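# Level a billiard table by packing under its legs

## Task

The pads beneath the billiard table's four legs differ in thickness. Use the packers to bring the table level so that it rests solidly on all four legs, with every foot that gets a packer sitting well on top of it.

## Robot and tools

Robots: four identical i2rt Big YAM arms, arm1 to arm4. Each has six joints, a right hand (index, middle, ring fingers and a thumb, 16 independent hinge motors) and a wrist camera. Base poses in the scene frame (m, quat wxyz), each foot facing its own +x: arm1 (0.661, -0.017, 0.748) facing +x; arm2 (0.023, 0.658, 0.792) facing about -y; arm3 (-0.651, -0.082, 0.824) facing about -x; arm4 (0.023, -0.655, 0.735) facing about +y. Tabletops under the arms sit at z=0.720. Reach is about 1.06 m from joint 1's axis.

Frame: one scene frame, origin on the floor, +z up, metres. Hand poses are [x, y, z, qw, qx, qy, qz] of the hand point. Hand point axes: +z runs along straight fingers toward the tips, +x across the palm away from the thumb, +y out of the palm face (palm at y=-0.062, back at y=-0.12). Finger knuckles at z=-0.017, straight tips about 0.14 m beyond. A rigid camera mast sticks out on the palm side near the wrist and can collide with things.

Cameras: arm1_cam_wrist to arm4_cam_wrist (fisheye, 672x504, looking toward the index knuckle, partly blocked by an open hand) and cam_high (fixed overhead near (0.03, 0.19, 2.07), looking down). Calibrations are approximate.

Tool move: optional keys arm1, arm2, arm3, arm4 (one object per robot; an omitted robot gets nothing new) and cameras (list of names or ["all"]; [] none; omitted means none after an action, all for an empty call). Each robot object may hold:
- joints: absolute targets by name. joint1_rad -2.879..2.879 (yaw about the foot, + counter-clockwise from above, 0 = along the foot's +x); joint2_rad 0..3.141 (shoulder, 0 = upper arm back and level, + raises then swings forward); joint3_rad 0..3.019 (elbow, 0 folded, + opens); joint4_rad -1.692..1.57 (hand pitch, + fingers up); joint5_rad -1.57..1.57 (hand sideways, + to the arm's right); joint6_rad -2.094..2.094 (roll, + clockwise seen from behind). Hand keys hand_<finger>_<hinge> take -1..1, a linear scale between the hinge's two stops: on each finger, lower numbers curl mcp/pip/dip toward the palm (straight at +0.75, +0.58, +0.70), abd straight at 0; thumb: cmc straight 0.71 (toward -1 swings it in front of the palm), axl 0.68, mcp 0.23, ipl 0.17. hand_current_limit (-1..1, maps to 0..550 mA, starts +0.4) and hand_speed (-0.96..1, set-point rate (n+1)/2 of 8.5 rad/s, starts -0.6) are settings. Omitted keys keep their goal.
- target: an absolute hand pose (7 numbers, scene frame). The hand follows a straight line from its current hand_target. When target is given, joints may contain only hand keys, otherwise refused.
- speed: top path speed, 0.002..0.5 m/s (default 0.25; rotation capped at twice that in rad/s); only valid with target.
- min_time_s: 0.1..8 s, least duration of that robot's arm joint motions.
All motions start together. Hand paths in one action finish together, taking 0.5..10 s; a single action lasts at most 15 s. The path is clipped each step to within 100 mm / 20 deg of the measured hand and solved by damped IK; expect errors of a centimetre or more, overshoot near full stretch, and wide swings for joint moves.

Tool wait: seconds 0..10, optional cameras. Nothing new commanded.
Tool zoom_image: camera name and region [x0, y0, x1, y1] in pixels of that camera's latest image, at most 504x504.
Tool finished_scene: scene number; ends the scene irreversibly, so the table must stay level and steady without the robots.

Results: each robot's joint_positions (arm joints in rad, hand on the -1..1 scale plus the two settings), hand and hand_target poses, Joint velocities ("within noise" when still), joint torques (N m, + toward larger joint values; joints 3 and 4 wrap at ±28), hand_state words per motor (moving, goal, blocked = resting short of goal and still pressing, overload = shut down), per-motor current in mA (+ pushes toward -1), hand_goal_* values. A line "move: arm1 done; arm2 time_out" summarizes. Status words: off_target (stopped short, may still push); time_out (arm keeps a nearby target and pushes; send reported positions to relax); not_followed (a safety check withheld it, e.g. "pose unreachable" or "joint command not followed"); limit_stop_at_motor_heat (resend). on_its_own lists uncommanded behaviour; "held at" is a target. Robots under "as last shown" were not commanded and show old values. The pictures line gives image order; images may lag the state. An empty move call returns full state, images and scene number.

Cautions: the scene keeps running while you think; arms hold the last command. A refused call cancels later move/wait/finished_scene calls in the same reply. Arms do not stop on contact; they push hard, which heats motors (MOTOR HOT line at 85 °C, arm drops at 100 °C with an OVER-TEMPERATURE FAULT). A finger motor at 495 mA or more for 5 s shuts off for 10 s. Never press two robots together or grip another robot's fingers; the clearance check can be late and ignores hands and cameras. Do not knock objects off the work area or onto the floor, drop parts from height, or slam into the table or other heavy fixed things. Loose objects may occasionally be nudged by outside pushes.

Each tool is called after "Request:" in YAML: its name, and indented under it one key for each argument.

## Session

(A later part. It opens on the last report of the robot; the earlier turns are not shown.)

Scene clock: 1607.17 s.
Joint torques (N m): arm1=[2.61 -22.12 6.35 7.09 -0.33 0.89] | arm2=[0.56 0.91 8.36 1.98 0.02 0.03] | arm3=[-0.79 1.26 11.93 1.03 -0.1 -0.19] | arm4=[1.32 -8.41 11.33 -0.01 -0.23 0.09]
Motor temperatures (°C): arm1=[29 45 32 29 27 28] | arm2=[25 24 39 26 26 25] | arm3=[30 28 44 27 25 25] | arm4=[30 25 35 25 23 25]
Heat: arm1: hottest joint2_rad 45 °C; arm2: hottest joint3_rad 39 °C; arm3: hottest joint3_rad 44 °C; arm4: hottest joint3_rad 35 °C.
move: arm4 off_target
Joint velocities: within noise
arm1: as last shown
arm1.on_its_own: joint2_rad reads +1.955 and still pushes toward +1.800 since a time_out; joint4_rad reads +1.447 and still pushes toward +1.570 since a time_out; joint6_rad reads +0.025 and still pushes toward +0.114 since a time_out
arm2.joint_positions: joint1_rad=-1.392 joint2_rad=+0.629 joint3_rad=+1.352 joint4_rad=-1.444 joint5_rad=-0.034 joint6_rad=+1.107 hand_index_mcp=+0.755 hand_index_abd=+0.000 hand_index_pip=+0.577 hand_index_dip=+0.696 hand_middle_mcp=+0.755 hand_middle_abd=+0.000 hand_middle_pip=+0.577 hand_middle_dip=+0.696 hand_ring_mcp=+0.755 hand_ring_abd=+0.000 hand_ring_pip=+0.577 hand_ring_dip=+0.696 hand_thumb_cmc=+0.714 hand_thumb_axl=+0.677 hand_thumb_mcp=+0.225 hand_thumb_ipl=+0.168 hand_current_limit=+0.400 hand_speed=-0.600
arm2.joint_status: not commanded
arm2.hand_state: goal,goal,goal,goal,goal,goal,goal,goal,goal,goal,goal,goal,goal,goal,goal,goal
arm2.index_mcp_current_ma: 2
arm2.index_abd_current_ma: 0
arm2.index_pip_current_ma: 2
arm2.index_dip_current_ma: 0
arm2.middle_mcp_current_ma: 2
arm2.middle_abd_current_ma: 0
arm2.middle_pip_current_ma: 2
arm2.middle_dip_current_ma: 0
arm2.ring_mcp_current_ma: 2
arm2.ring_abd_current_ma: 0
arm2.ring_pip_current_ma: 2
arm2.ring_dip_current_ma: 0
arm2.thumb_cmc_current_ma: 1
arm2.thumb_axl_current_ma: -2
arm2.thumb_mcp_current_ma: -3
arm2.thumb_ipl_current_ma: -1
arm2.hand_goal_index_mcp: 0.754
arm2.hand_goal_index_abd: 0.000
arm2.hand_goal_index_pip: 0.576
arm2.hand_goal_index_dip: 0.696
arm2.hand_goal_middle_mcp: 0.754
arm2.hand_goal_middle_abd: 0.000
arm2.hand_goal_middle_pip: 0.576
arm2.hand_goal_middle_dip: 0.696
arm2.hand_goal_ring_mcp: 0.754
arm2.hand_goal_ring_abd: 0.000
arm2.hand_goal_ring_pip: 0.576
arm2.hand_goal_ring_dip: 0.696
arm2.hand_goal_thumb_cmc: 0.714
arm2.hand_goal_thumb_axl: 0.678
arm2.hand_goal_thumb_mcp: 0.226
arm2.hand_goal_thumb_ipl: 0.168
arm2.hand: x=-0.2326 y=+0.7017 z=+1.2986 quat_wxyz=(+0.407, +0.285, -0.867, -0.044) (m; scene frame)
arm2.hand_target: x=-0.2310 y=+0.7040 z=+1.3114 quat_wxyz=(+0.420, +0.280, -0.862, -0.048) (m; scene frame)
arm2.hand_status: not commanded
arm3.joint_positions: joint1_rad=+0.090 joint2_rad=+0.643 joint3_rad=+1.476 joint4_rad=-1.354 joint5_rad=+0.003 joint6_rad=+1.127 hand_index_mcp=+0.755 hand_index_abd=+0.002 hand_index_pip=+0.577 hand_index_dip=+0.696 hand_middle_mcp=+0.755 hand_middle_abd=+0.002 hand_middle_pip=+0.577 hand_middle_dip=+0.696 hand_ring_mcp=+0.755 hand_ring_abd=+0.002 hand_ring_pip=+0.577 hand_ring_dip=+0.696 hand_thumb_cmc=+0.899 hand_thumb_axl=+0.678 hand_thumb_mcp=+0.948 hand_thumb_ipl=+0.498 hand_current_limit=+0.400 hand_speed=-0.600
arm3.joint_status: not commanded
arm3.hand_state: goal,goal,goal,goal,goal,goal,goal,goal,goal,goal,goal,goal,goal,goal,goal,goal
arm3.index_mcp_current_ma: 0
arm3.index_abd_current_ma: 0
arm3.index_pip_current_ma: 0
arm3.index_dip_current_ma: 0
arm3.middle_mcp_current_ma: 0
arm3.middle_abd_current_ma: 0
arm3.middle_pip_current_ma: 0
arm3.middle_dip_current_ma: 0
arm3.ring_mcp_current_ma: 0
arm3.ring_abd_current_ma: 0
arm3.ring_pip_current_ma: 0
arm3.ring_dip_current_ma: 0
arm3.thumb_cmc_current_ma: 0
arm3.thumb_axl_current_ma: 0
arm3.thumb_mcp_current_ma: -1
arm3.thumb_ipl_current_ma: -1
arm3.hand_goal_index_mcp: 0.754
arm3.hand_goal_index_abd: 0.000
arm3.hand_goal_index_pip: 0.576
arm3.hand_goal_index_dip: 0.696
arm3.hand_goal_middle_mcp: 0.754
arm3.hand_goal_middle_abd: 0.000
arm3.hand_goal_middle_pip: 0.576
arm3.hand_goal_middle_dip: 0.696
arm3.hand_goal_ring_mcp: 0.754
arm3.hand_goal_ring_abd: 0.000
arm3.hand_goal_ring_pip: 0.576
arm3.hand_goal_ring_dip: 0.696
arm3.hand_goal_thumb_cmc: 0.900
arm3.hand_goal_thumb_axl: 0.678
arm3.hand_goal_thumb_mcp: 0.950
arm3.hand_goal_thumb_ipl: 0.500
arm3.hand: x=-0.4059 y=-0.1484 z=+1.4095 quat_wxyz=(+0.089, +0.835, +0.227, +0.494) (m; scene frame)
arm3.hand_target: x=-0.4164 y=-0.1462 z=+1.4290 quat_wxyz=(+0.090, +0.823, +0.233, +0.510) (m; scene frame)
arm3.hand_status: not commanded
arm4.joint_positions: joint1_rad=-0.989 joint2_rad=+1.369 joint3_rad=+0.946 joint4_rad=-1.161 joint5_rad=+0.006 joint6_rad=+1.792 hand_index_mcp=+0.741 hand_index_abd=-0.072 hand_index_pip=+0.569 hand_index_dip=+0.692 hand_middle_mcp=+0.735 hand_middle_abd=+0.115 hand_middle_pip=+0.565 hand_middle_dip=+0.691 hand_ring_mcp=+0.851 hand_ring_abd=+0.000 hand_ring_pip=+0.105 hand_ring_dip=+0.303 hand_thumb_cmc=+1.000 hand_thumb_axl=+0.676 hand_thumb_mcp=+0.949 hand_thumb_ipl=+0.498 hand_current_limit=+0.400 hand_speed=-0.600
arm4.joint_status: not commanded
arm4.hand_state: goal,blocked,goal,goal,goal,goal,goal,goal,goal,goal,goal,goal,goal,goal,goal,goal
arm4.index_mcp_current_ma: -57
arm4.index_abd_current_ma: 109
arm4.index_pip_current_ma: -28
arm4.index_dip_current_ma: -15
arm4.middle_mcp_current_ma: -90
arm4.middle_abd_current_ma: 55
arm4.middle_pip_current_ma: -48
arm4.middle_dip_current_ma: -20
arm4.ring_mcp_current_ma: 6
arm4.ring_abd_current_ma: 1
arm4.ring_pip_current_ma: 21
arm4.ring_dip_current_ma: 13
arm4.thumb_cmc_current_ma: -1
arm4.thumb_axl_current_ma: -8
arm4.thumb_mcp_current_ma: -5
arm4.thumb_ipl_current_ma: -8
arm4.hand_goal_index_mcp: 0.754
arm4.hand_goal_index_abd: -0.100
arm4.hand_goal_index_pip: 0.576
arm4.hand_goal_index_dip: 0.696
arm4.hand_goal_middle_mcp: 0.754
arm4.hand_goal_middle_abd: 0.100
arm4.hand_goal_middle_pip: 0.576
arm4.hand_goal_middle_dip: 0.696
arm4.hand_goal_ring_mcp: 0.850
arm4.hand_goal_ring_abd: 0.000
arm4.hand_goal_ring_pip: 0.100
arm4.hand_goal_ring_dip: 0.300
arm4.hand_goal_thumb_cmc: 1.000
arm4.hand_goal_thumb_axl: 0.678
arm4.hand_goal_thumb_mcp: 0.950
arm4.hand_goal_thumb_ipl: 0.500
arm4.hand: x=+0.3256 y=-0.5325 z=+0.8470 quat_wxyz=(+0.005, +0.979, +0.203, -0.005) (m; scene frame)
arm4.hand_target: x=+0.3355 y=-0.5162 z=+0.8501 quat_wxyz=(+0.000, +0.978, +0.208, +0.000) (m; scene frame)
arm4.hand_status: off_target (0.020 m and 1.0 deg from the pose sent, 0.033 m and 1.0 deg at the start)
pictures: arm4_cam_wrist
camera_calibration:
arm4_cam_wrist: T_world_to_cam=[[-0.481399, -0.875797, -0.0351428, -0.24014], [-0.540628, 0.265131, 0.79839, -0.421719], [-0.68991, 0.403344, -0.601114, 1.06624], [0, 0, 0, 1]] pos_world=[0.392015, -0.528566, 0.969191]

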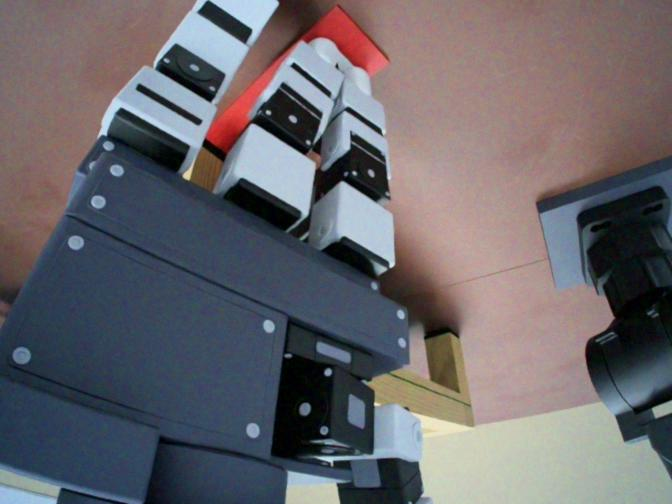

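Request:
move:
  arm4: {"target": [0.325, -0.519, 0.848, 0, 0.9903, 0.1392, 0], "speed": 0.02}
  cameras: ["arm4_cam_wrist"]

Request:
zoom_image:
  camera: "arm4_cam_wrist"
  region: [170, 0, 410, 180]

Scene clock: 1624.60 s.
Joint torques (N m): arm1=[2.61 -22.12 6.35 7.09 -0.33 0.89] | arm2=[0.5 1.03 8.35 1.98 0.03 0.01] | arm3=[-0.97 1.38 11.81 0.95 -0.1 -0.18] | arm4=[0.79 -8.23 11.03 0.23 -0.24 0.1]
Motor temperatures (°C): arm1=[29 45 32 29 27 28] | arm2=[25 24 39 26 26 25] | arm3=[30 28 44 27 25 25] | arm4=[30 25 34 25 23 25]
Heat: arm1: hottest joint2_rad 45 °C; arm2: hottest joint3_rad 39 °C; arm3: hottest joint3_rad 44 °C; arm4: hottest joint3_rad 34 °C.
move: arm4 off_target
Joint velocities: within noise
arm1.joint_positions: joint1_rad=-0.461 joint2_rad=+1.955 joint3_rad=+0.544 joint4_rad=+1.447 joint5_rad=-0.555 joint6_rad=+0.025 hand_index_mcp=+0.915 hand_index_abd=+0.002 hand_index_pip=+0.576 hand_index_dip=+0.696 hand_middle_mcp=+0.918 hand_middle_abd=+0.001 hand_middle_pip=+0.576 hand_middle_dip=+0.694 hand_ring_mcp=+0.916 hand_ring_abd=+0.003 hand_ring_pip=+0.576 hand_ring_dip=+0.694 hand_thumb_cmc=+1.000 hand_thumb_axl=+0.676 hand_thumb_mcp=+0.948 hand_thumb_ipl=+0.498 hand_current_limit=+0.000 hand_speed=-0.600
arm1.joint_status: not commanded
arm1.hand_state: goal,goal,goal,goal,goal,goal,goal,goal,goal,goal,goal,goal,goal,goal,goal,goal
arm1.index_mcp_current_ma: 69
arm1.index_abd_current_ma: 8
arm1.index_pip_current_ma: 1
arm1.index_dip_current_ma: 1
arm1.middle_mcp_current_ma: 79
arm1.middle_abd_current_ma: 2
arm1.middle_pip_current_ma: 0
arm1.middle_dip_current_ma: -9
arm1.ring_mcp_current_ma: 70
arm1.ring_abd_current_ma: 9
arm1.ring_pip_current_ma: 0
arm1.ring_dip_current_ma: -8
arm1.thumb_cmc_current_ma: 0
arm1.thumb_axl_current_ma: -9
arm1.thumb_mcp_current_ma: -10
arm1.thumb_ipl_current_ma: -10
arm1.hand_goal_index_mcp: 0.900
arm1.hand_goal_index_abd: 0.000
arm1.hand_goal_index_pip: 0.576
arm1.hand_goal_index_dip: 0.696
arm1.hand_goal_middle_mcp: 0.900
arm1.hand_goal_middle_abd: 0.000
arm1.hand_goal_middle_pip: 0.576
arm1.hand_goal_middle_dip: 0.696
arm1.hand_goal_ring_mcp: 0.900
arm1.hand_goal_ring_abd: 0.000
arm1.hand_goal_ring_pip: 0.576
arm1.hand_goal_ring_dip: 0.696
arm1.hand_goal_thumb_cmc: 1.000
arm1.hand_goal_thumb_axl: 0.678
arm1.hand_goal_thumb_mcp: 0.950
arm1.hand_goal_thumb_ipl: 0.500
arm1.on_its_own: joint2_rad reads +1.955 and still pushes toward +1.800 since a time_out; joint4_rad reads +1.447 and still pushes toward +1.570 since a time_out; joint6_rad reads +0.025 and still pushes toward +0.114 since a time_out
arm1.hand: x=+0.1662 y=+0.1540 z=+0.9208 quat_wxyz=(-0.528, -0.514, +0.471, +0.485) (m; scene frame)
arm1.hand_target: x=+0.1782 y=+0.1406 z=+1.0382 quat_wxyz=(-0.585, -0.467, +0.363, +0.555) (m; scene frame)
arm1.hand_status: not commanded
arm2, arm3: as last shown
arm4.joint_positions: joint1_rad=-0.989 joint2_rad=+1.369 joint3_rad=+0.946 joint4_rad=-1.161 joint5_rad=+0.006 joint6_rad=+1.924 hand_index_mcp=+0.746 hand_index_abd=-0.085 hand_index_pip=+0.571 hand_index_dip=+0.693 hand_middle_mcp=+0.731 hand_middle_abd=+0.101 hand_middle_pip=+0.562 hand_middle_dip=+0.690 hand_ring_mcp=+0.851 hand_ring_abd=+0.000 hand_ring_pip=+0.105 hand_ring_dip=+0.303 hand_thumb_cmc=+1.000 hand_thumb_axl=+0.676 hand_thumb_mcp=+0.949 hand_thumb_ipl=+0.498 hand_current_limit=+0.400 hand_speed=-0.600
arm4.joint_status: not commanded
arm4.hand_state: goal,goal,goal,goal,blocked,goal,goal,goal,goal,goal,goal,goal,goal,goal,goal,goal
arm4.index_mcp_current_ma: -37
arm4.index_abd_current_ma: 57
arm4.index_pip_current_ma: -19
arm4.index_dip_current_ma: -13
arm4.middle_mcp_current_ma: -109
arm4.middle_abd_current_ma: 2
arm4.middle_pip_current_ma: -59
arm4.middle_dip_current_ma: -25
arm4.ring_mcp_current_ma: 6
arm4.ring_abd_current_ma: 1
arm4.ring_pip_current_ma: 21
arm4.ring_dip_current_ma: 13
arm4.thumb_cmc_current_ma: -1
arm4.thumb_axl_current_ma: -8
arm4.thumb_mcp_current_ma: -5
arm4.thumb_ipl_current_ma: -8
arm4.hand_goal_index_mcp: 0.754
arm4.hand_goal_index_abd: -0.100
arm4.hand_goal_index_pip: 0.576
arm4.hand_goal_index_dip: 0.696
arm4.hand_goal_middle_mcp: 0.754
arm4.hand_goal_middle_abd: 0.100
arm4.hand_goal_middle_pip: 0.576
arm4.hand_goal_middle_dip: 0.696
arm4.hand_goal_ring_mcp: 0.850
arm4.hand_goal_ring_abd: 0.000
arm4.hand_goal_ring_pip: 0.100
arm4.hand_goal_ring_dip: 0.300
arm4.hand_goal_thumb_cmc: 1.000
arm4.hand_goal_thumb_axl: 0.678
arm4.hand_goal_thumb_mcp: 0.950
arm4.hand_goal_thumb_ipl: 0.500
arm4.hand: x=+0.3140 y=-0.5335 z=+0.8470 quat_wxyz=(+0.005, +0.990, +0.138, -0.005) (m; scene frame)
arm4.hand_target: x=+0.3245 y=-0.5192 z=+0.8481 quat_wxyz=(+0.000, +0.990, +0.139, +0.000) (m; scene frame)
arm4.hand_status: off_target (0.018 m and 0.8 deg from the pose sent, 0.014 m and 7.5 deg at the start)
pictures: arm4_cam_wrist
camera_calibration:
arm4_cam_wrist: T_world_to_cam=[[-0.592383, -0.804908, -0.034727, -0.174254], [-0.501992, 0.335047, 0.797338, -0.401691], [-0.630148, 0.489762, -0.602534, 1.08717], [0, 0, 0, 1]] pos_world=[0.380211, -0.538129, 0.969291]

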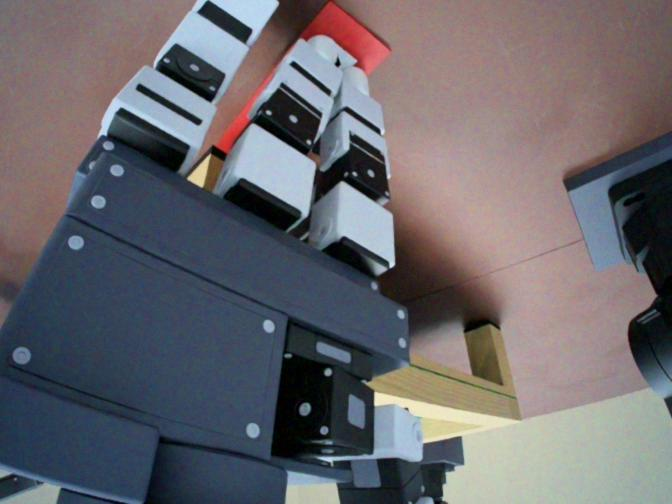

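Scaled by 2.100 from the camera's 672x504 image, which has a finer 960x720 frame.

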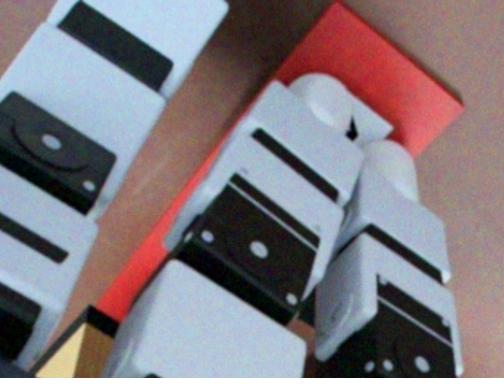

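Request:
move:
  arm4: {"target": [0.3140, -0.5335, 0.870, 0, 0.9903, 0.1392, 0], "speed": 0.05}

Request:
move:
  arm4: {"target": [0.316, -0.550, 0.870, -0.1710, 0.9698, 0.1710, -0.0301], "speed": 0.15}
  cameras: ["arm4_cam_wrist"]

Request:
zoom_image:
  camera: "arm4_cam_wrist"
  region: [0, 0, 440, 330]

Scene clock: 1658.90 s.
Joint torques (N m): arm1=[2.61 -22.12 6.35 7.09 -0.33 0.89] | arm2=[0.38 1.03 8.36 2.04 0.02 0.04] | arm3=[-0.91 0.97 11.93 0.98 -0.1 -0.16] | arm4=[-0.32 -11.34 10.69 -0.64 -0.16 -0.05]
Motor temperatures (°C): arm1=[29 45 32 29 27 28] | arm2=[25 24 39 26 26 25] | arm3=[30 28 44 27 25 25] | arm4=[30 25 34 25 23 25]
Heat: arm1: hottest joint2_rad 45 °C; arm2: hottest joint3_rad 39 °C; arm3: hottest joint3_rad 44 °C; arm4: hottest joint3_rad 34 °C.
move: arm4 off_target
Joint velocities: within noise
arm1, arm2, arm3: as last shown
arm1.on_its_own: joint2_rad reads +1.955 and still pushes toward +1.800 since a time_out; joint4_rad reads +1.447 and still pushes toward +1.570 since a time_out; joint6_rad reads +0.025 and still pushes toward +0.114 since a time_out
arm4.joint_positions: joint1_rad=-0.989 joint2_rad=+1.340 joint3_rad=+0.946 joint4_rad=-1.206 joint5_rad=+0.005 joint6_rad=+1.925 hand_index_mcp=+0.751 hand_index_abd=-0.092 hand_index_pip=+0.574 hand_index_dip=+0.694 hand_middle_mcp=+0.746 hand_middle_abd=+0.094 hand_middle_pip=+0.571 hand_middle_dip=+0.693 hand_ring_mcp=+0.851 hand_ring_abd=+0.000 hand_ring_pip=+0.105 hand_ring_dip=+0.303 hand_thumb_cmc=+1.000 hand_thumb_axl=+0.676 hand_thumb_mcp=+0.949 hand_thumb_ipl=+0.498 hand_current_limit=+0.400 hand_speed=-0.600
arm4.joint_status: not commanded
arm4.hand_state: goal,goal,goal,goal,goal,goal,goal,goal,goal,goal,goal,goal,goal,goal,goal,goal
arm4.index_mcp_current_ma: -11
arm4.index_abd_current_ma: 30
arm4.index_pip_current_ma: -9
arm4.index_dip_current_ma: -9
arm4.middle_mcp_current_ma: -35
arm4.middle_abd_current_ma: -23
arm4.middle_pip_current_ma: -20
arm4.middle_dip_current_ma: -12
arm4.ring_mcp_current_ma: 6
arm4.ring_abd_current_ma: 1
arm4.ring_pip_current_ma: 21
arm4.ring_dip_current_ma: 13
arm4.thumb_cmc_current_ma: -1
arm4.thumb_axl_current_ma: -8
arm4.thumb_mcp_current_ma: -5
arm4.thumb_ipl_current_ma: -8
arm4.hand_goal_index_mcp: 0.754
arm4.hand_goal_index_abd: -0.100
arm4.hand_goal_index_pip: 0.576
arm4.hand_goal_index_dip: 0.696
arm4.hand_goal_middle_mcp: 0.754
arm4.hand_goal_middle_abd: 0.100
arm4.hand_goal_middle_pip: 0.576
arm4.hand_goal_middle_dip: 0.696
arm4.hand_goal_ring_mcp: 0.850
arm4.hand_goal_ring_abd: 0.000
arm4.hand_goal_ring_pip: 0.100
arm4.hand_goal_ring_dip: 0.300
arm4.hand_goal_thumb_cmc: 1.000
arm4.hand_goal_thumb_axl: 0.678
arm4.hand_goal_thumb_mcp: 0.950
arm4.hand_goal_thumb_ipl: 0.500
arm4.hand: x=+0.3050 y=-0.5396 z=+0.8574 quat_wxyz=(+0.009, +0.990, +0.138, -0.013) (m; scene frame)
arm4.hand_target: x=+0.3137 y=-0.5337 z=+0.8700 quat_wxyz=(+0.000, +0.990, +0.139, +0.000) (m; scene frame)
arm4.hand_status: off_target (0.017 m and 1.8 deg from the pose sent, 0.023 m and 0.8 deg at the start)
pictures: none

Scene clock: 1660.97 s.
Joint torques (N m): arm1=[2.61 -22.12 6.35 7.09 -0.34 0.89] | arm2=[0.5 1.14 8.38 1.98 0.04 0.03] | arm3=[-0.91 1.14 11.88 1.01 -0.07 -0.17] | arm4=[-1.49 -10.4 9.22 -0.5 -0.63 -0.05]
Motor temperatures (°C): arm1=[29 45 32 29 27 28] | arm2=[25 24 39 26 26 25] | arm3=[30 28 44 27 25 25] | arm4=[30 25 34 25 23 25]
Heat: arm1: hottest joint2_rad 45 °C; arm2: hottest joint3_rad 39 °C; arm3: hottest joint3_rad 44 °C; arm4: hottest joint3_rad 34 °C.
move: arm4 done
Joint velocities: within noise
arm1, arm2, arm3: as last shown
arm1.on_its_own: joint2_rad reads +1.955 and still pushes toward +1.800 since a time_out; joint4_rad reads +1.447 and still pushes toward +1.570 since a time_out; joint6_rad reads +0.025 and still pushes toward +0.114 since a time_out
arm4.joint_positions: joint1_rad=-1.196 joint2_rad=+1.260 joint3_rad=+0.946 joint4_rad=-1.245 joint5_rad=-0.344 joint6_rad=+1.641 hand_index_mcp=+0.752 hand_index_abd=-0.092 hand_index_pip=+0.574 hand_index_dip=+0.694 hand_middle_mcp=+0.746 hand_middle_abd=+0.094 hand_middle_pip=+0.571 hand_middle_dip=+0.693 hand_ring_mcp=+0.848 hand_ring_abd=+0.000 hand_ring_pip=+0.103 hand_ring_dip=+0.303 hand_thumb_cmc=+1.000 hand_thumb_axl=+0.677 hand_thumb_mcp=+0.949 hand_thumb_ipl=+0.498 hand_current_limit=+0.400 hand_speed=-0.600
arm4.joint_status: not commanded
arm4.hand_state: goal,goal,goal,goal,goal,goal,goal,goal,goal,goal,goal,goal,goal,goal,goal,goal
arm4.index_mcp_current_ma: -10
arm4.index_abd_current_ma: 30
arm4.index_pip_current_ma: -9
arm4.index_dip_current_ma: -9
arm4.middle_mcp_current_ma: -34
arm4.middle_abd_current_ma: -23
arm4.middle_pip_current_ma: -20
arm4.middle_dip_current_ma: -12
arm4.ring_mcp_current_ma: -8
arm4.ring_abd_current_ma: 1
arm4.ring_pip_current_ma: 14
arm4.ring_dip_current_ma: 13
arm4.thumb_cmc_current_ma: -1
arm4.thumb_axl_current_ma: -4
arm4.thumb_mcp_current_ma: -5
arm4.thumb_ipl_current_ma: -8
arm4.hand_goal_index_mcp: 0.754
arm4.hand_goal_index_abd: -0.100
arm4.hand_goal_index_pip: 0.576
arm4.hand_goal_index_dip: 0.696
arm4.hand_goal_middle_mcp: 0.754
arm4.hand_goal_middle_abd: 0.100
arm4.hand_goal_middle_pip: 0.576
arm4.hand_goal_middle_dip: 0.696
arm4.hand_goal_ring_mcp: 0.850
arm4.hand_goal_ring_abd: 0.000
arm4.hand_goal_ring_pip: 0.100
arm4.hand_goal_ring_dip: 0.300
arm4.hand_goal_thumb_cmc: 1.000
arm4.hand_goal_thumb_axl: 0.678
arm4.hand_goal_thumb_mcp: 0.950
arm4.hand_goal_thumb_ipl: 0.500
arm4.hand: x=+0.3124 y=-0.5468 z=+0.8633 quat_wxyz=(-0.168, +0.970, +0.174, -0.037) (m; scene frame)
arm4.hand_target: x=+0.3159 y=-0.5501 z=+0.8700 quat_wxyz=(-0.171, +0.970, +0.171, -0.030) (m; scene frame)
arm4.hand_status: done (0.008 m and 0.9 deg from the pose sent, 0.020 m and 21.2 deg at the start)
pictures: arm4_cam_wrist
camera_calibration:
arm4_cam_wrist: T_world_to_cam=[[-0.547295, -0.800872, -0.243046, -0.0174953], [-0.418397, 0.0103021, 0.908206, -0.710439], [-0.724853, 0.598747, -0.340721, 0.965619], [0, 0, 0, 1]] pos_world=[0.39311, -0.584854, 0.96998]

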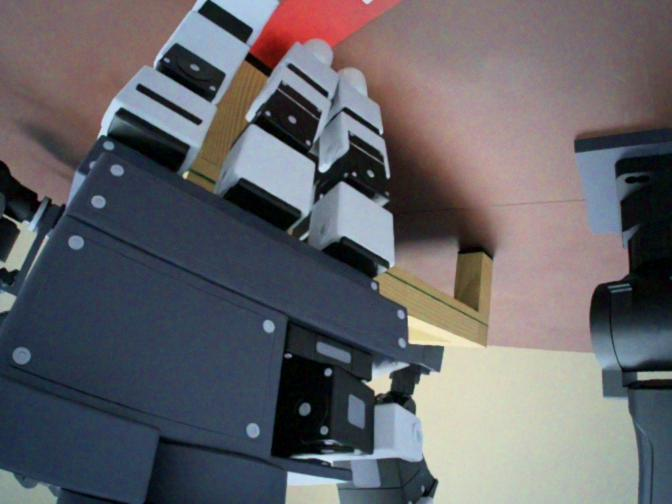

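Scaled by 1.145 from the camera's 672x504 image, which has a finer 960x720 frame.

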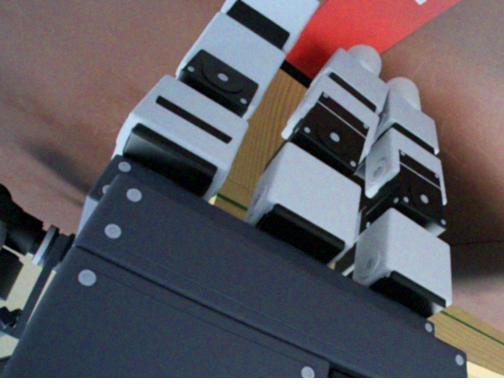

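Request:
zoom_image:
  camera: "arm4_cam_wrist"
  region: [200, 0, 420, 165]

Scaled by 2.291 from the camera's 672x504 image, which has a finer 960x720 frame.

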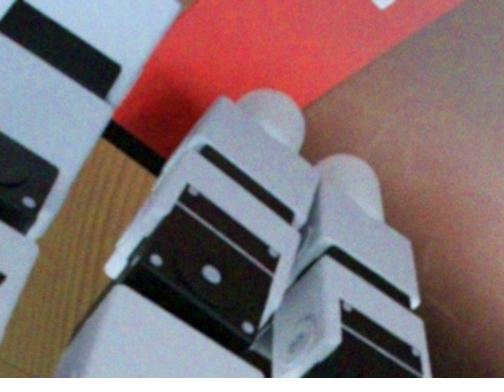

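Request:
move:
  arm4: {"target": [0.319, -0.508, 0.832, -0.1710, 0.9698, 0.1710, -0.0301], "speed": 0.06}
  cameras: ["arm4_cam_wrist"]

Request:
zoom_image:
  camera: "arm4_cam_wrist"
  region: [200, 0, 420, 165]

Scene clock: 1670.20 s.
Joint torques (N m): arm1=[2.61 -22.12 6.35 7.09 -0.33 0.89] | arm2=[0.44 0.97 8.38 1.98 0.03 0.04] | arm3=[-0.91 0.85 11.93 0.95 -0.08 -0.16] | arm4=[1.03 -8.64 6.94 0.73 -0.46 0.11]
Motor temperatures (°C): arm1=[29 45 32 29 27 28] | arm2=[25 24 39 26 26 25] | arm3=[30 28 44 27 25 25] | arm4=[30 25 34 25 23 25]
Heat: arm1: hottest joint2_rad 45 °C; arm2: hottest joint3_rad 39 °C; arm3: hottest joint3_rad 44 °C; arm4: hottest joint3_rad 34 °C.
move: arm4 off_target
Joint velocities: within noise
arm1, arm2, arm3: as last shown
arm1.on_its_own: joint2_rad reads +1.955 and still pushes toward +1.800 since a time_out; joint4_rad reads +1.447 and still pushes toward +1.570 since a time_out; joint6_rad reads +0.025 and still pushes toward +0.114 since a time_out
arm4.joint_positions: joint1_rad=-1.122 joint2_rad=+1.315 joint3_rad=+0.946 joint4_rad=-1.116 joint5_rad=-0.344 joint6_rad=+1.736 hand_index_mcp=+0.752 hand_index_abd=-0.092 hand_index_pip=+0.574 hand_index_dip=+0.694 hand_middle_mcp=+0.746 hand_middle_abd=+0.094 hand_middle_pip=+0.571 hand_middle_dip=+0.693 hand_ring_mcp=+0.848 hand_ring_abd=+0.000 hand_ring_pip=+0.103 hand_ring_dip=+0.303 hand_thumb_cmc=+1.000 hand_thumb_axl=+0.677 hand_thumb_mcp=+0.949 hand_thumb_ipl=+0.498 hand_current_limit=+0.400 hand_speed=-0.600
arm4.joint_status: not commanded
arm4.hand_state: goal,goal,goal,goal,goal,goal,goal,goal,goal,goal,goal,goal,goal,goal,goal,goal
arm4.index_mcp_current_ma: -10
arm4.index_abd_current_ma: 30
arm4.index_pip_current_ma: -9
arm4.index_dip_current_ma: -9
arm4.middle_mcp_current_ma: -34
arm4.middle_abd_current_ma: -23
arm4.middle_pip_current_ma: -20
arm4.middle_dip_current_ma: -12
arm4.ring_mcp_current_ma: -9
arm4.ring_abd_current_ma: 1
arm4.ring_pip_current_ma: 13
arm4.ring_dip_current_ma: 13
arm4.thumb_cmc_current_ma: -1
arm4.thumb_axl_current_ma: -4
arm4.thumb_mcp_current_ma: -5
arm4.thumb_ipl_current_ma: -8
arm4.hand_goal_index_mcp: 0.754
arm4.hand_goal_index_abd: -0.100
arm4.hand_goal_index_pip: 0.576
arm4.hand_goal_index_dip: 0.696
arm4.hand_goal_middle_mcp: 0.754
arm4.hand_goal_middle_abd: 0.100
arm4.hand_goal_middle_pip: 0.576
arm4.hand_goal_middle_dip: 0.696
arm4.hand_goal_ring_mcp: 0.850
arm4.hand_goal_ring_abd: 0.000
arm4.hand_goal_ring_pip: 0.100
arm4.hand_goal_ring_dip: 0.300
arm4.hand_goal_thumb_cmc: 1.000
arm4.hand_goal_thumb_axl: 0.678
arm4.hand_goal_thumb_mcp: 0.950
arm4.hand_goal_thumb_ipl: 0.500
arm4.hand: x=+0.3250 y=-0.5108 z=+0.8447 quat_wxyz=(-0.176, +0.970, +0.170, -0.016) (m; scene frame)
arm4.hand_target: x=+0.3188 y=-0.5084 z=+0.8324 quat_wxyz=(-0.171, +0.970, +0.171, -0.030) (m; scene frame)
arm4.hand_status: off_target (0.014 m and 1.7 deg from the pose sent, 0.050 m and 0.9 deg at the start)
pictures: arm4_cam_wrist
camera_calibration:
arm4_cam_wrist: T_world_to_cam=[[-0.550265, -0.7866, -0.280123, 0.0533991], [-0.450101, -0.00313716, 0.892972, -0.672348], [-0.703291, 0.617455, -0.352323, 0.959291], [0, 0, 0, 1]] pos_world=[0.40142, -0.552425, 0.953327]

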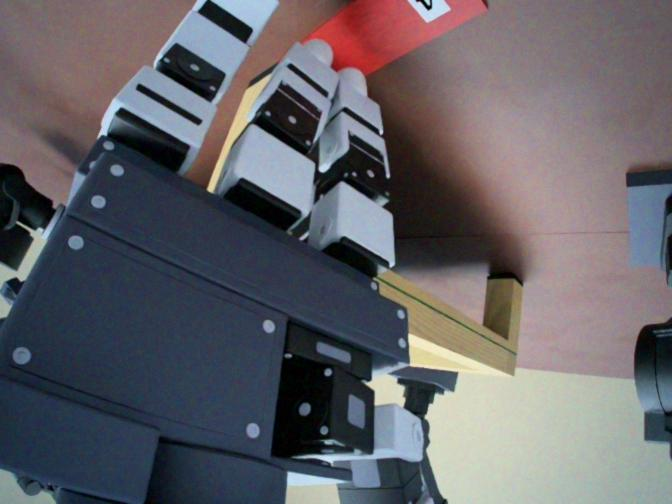

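Scaled by 2.291 from the camera's 672x504 image, which has a finer 960x720 frame.

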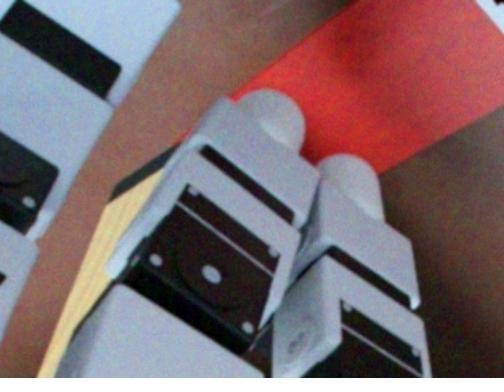

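Request:
move:
  arm4: {"target": [0.308, -0.504, 0.812, -0.1710, 0.9698, 0.1710, -0.0301], "speed": 0.06}
  cameras: ["arm4_cam_wrist"]

Request:
zoom_image:
  camera: "arm4_cam_wrist"
  region: [200, 0, 420, 165]

Scene clock: 1683.23 s.
Joint torques (N m): arm1=[2.61 -22.12 6.34 7.09 -0.33 0.89] | arm2=[0.56 0.97 8.4 1.99 0.02 0.03] | arm3=[-0.91 1.26 11.89 0.98 -0.09 -0.18] | arm4=[1.08 -8.41 6.9 0.73 -0.4 0.11]
Motor temperatures (°C): arm1=[29 45 32 30 27 28] | arm2=[25 24 39 26 26 25] | arm3=[30 28 44 27 25 25] | arm4=[30 25 33 25 23 25]
Heat: arm1: hottest joint2_rad 45 °C; arm2: hottest joint3_rad 39 °C; arm3: hottest joint3_rad 44 °C; arm4: hottest joint3_rad 33 °C.
move: arm4 off_target
Joint velocities: within noise
arm1, arm2, arm3: as last shown
arm1.on_its_own: joint2_rad reads +1.955 and still pushes toward +1.800 since a time_out; joint4_rad reads +1.447 and still pushes toward +1.570 since a time_out; joint6_rad reads +0.025 and still pushes toward +0.114 since a time_out
arm4.joint_positions: joint1_rad=-1.097 joint2_rad=+1.318 joint3_rad=+0.889 joint4_rad=-1.049 joint5_rad=-0.344 joint6_rad=+1.763 hand_index_mcp=+0.752 hand_index_abd=-0.092 hand_index_pip=+0.574 hand_index_dip=+0.694 hand_middle_mcp=+0.746 hand_middle_abd=+0.094 hand_middle_pip=+0.571 hand_middle_dip=+0.693 hand_ring_mcp=+0.848 hand_ring_abd=+0.000 hand_ring_pip=+0.103 hand_ring_dip=+0.303 hand_thumb_cmc=+1.000 hand_thumb_axl=+0.677 hand_thumb_mcp=+0.949 hand_thumb_ipl=+0.498 hand_current_limit=+0.400 hand_speed=-0.600
arm4.joint_status: not commanded
arm4.hand_state: goal,goal,goal,goal,goal,goal,goal,goal,goal,goal,goal,goal,goal,goal,goal,goal
arm4.index_mcp_current_ma: -10
arm4.index_abd_current_ma: 30
arm4.index_pip_current_ma: -9
arm4.index_dip_current_ma: -9
arm4.middle_mcp_current_ma: -34
arm4.middle_abd_current_ma: -23
arm4.middle_pip_current_ma: -20
arm4.middle_dip_current_ma: -12
arm4.ring_mcp_current_ma: -9
arm4.ring_abd_current_ma: 1
arm4.ring_pip_current_ma: 13
arm4.ring_dip_current_ma: 13
arm4.thumb_cmc_current_ma: -1
arm4.thumb_axl_current_ma: -4
arm4.thumb_mcp_current_ma: -5
arm4.thumb_ipl_current_ma: -8
arm4.hand_goal_index_mcp: 0.754
arm4.hand_goal_index_abd: -0.100
arm4.hand_goal_index_pip: 0.576
arm4.hand_goal_index_dip: 0.696
arm4.hand_goal_middle_mcp: 0.754
arm4.hand_goal_middle_abd: 0.100
arm4.hand_goal_middle_pip: 0.576
arm4.hand_goal_middle_dip: 0.696
arm4.hand_goal_ring_mcp: 0.850
arm4.hand_goal_ring_abd: 0.000
arm4.hand_goal_ring_pip: 0.100
arm4.hand_goal_ring_dip: 0.300
arm4.hand_goal_thumb_cmc: 1.000
arm4.hand_goal_thumb_axl: 0.678
arm4.hand_goal_thumb_mcp: 0.950
arm4.hand_goal_thumb_ipl: 0.500
arm4.hand: x=+0.3140 y=-0.5063 z=+0.8239 quat_wxyz=(-0.177, +0.969, +0.169, -0.017) (m; scene frame)
arm4.hand_target: x=+0.3077 y=-0.5044 z=+0.8123 quat_wxyz=(-0.171, +0.970, +0.171, -0.030) (m; scene frame)
arm4.hand_status: off_target (0.014 m and 1.6 deg from the pose sent, 0.037 m and 1.7 deg at the start)
pictures: arm4_cam_wrist
camera_calibration:
arm4_cam_wrist: T_world_to_cam=[[-0.551124, -0.786112, -0.279805, 0.0453416], [-0.447948, -0.00417873, 0.89405, -0.660862], [-0.703992, 0.61807, -0.349834, 0.93987], [0, 0, 0, 1]] pos_world=[0.390618, -0.548024, 0.932329]

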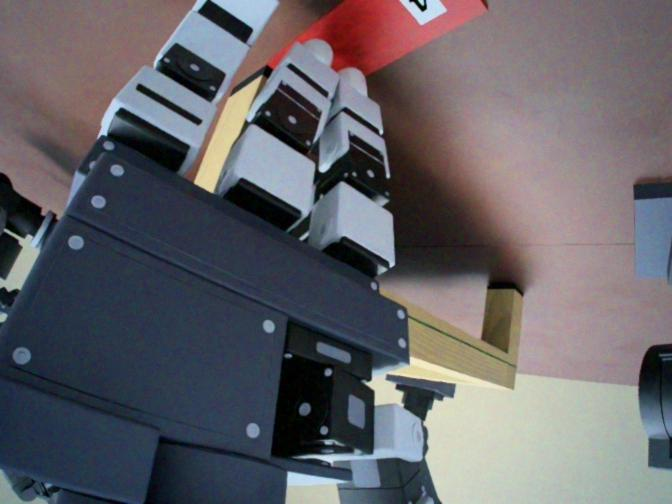

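Scaled by 2.291 from the camera's 672x504 image, which has a finer 960x720 frame.

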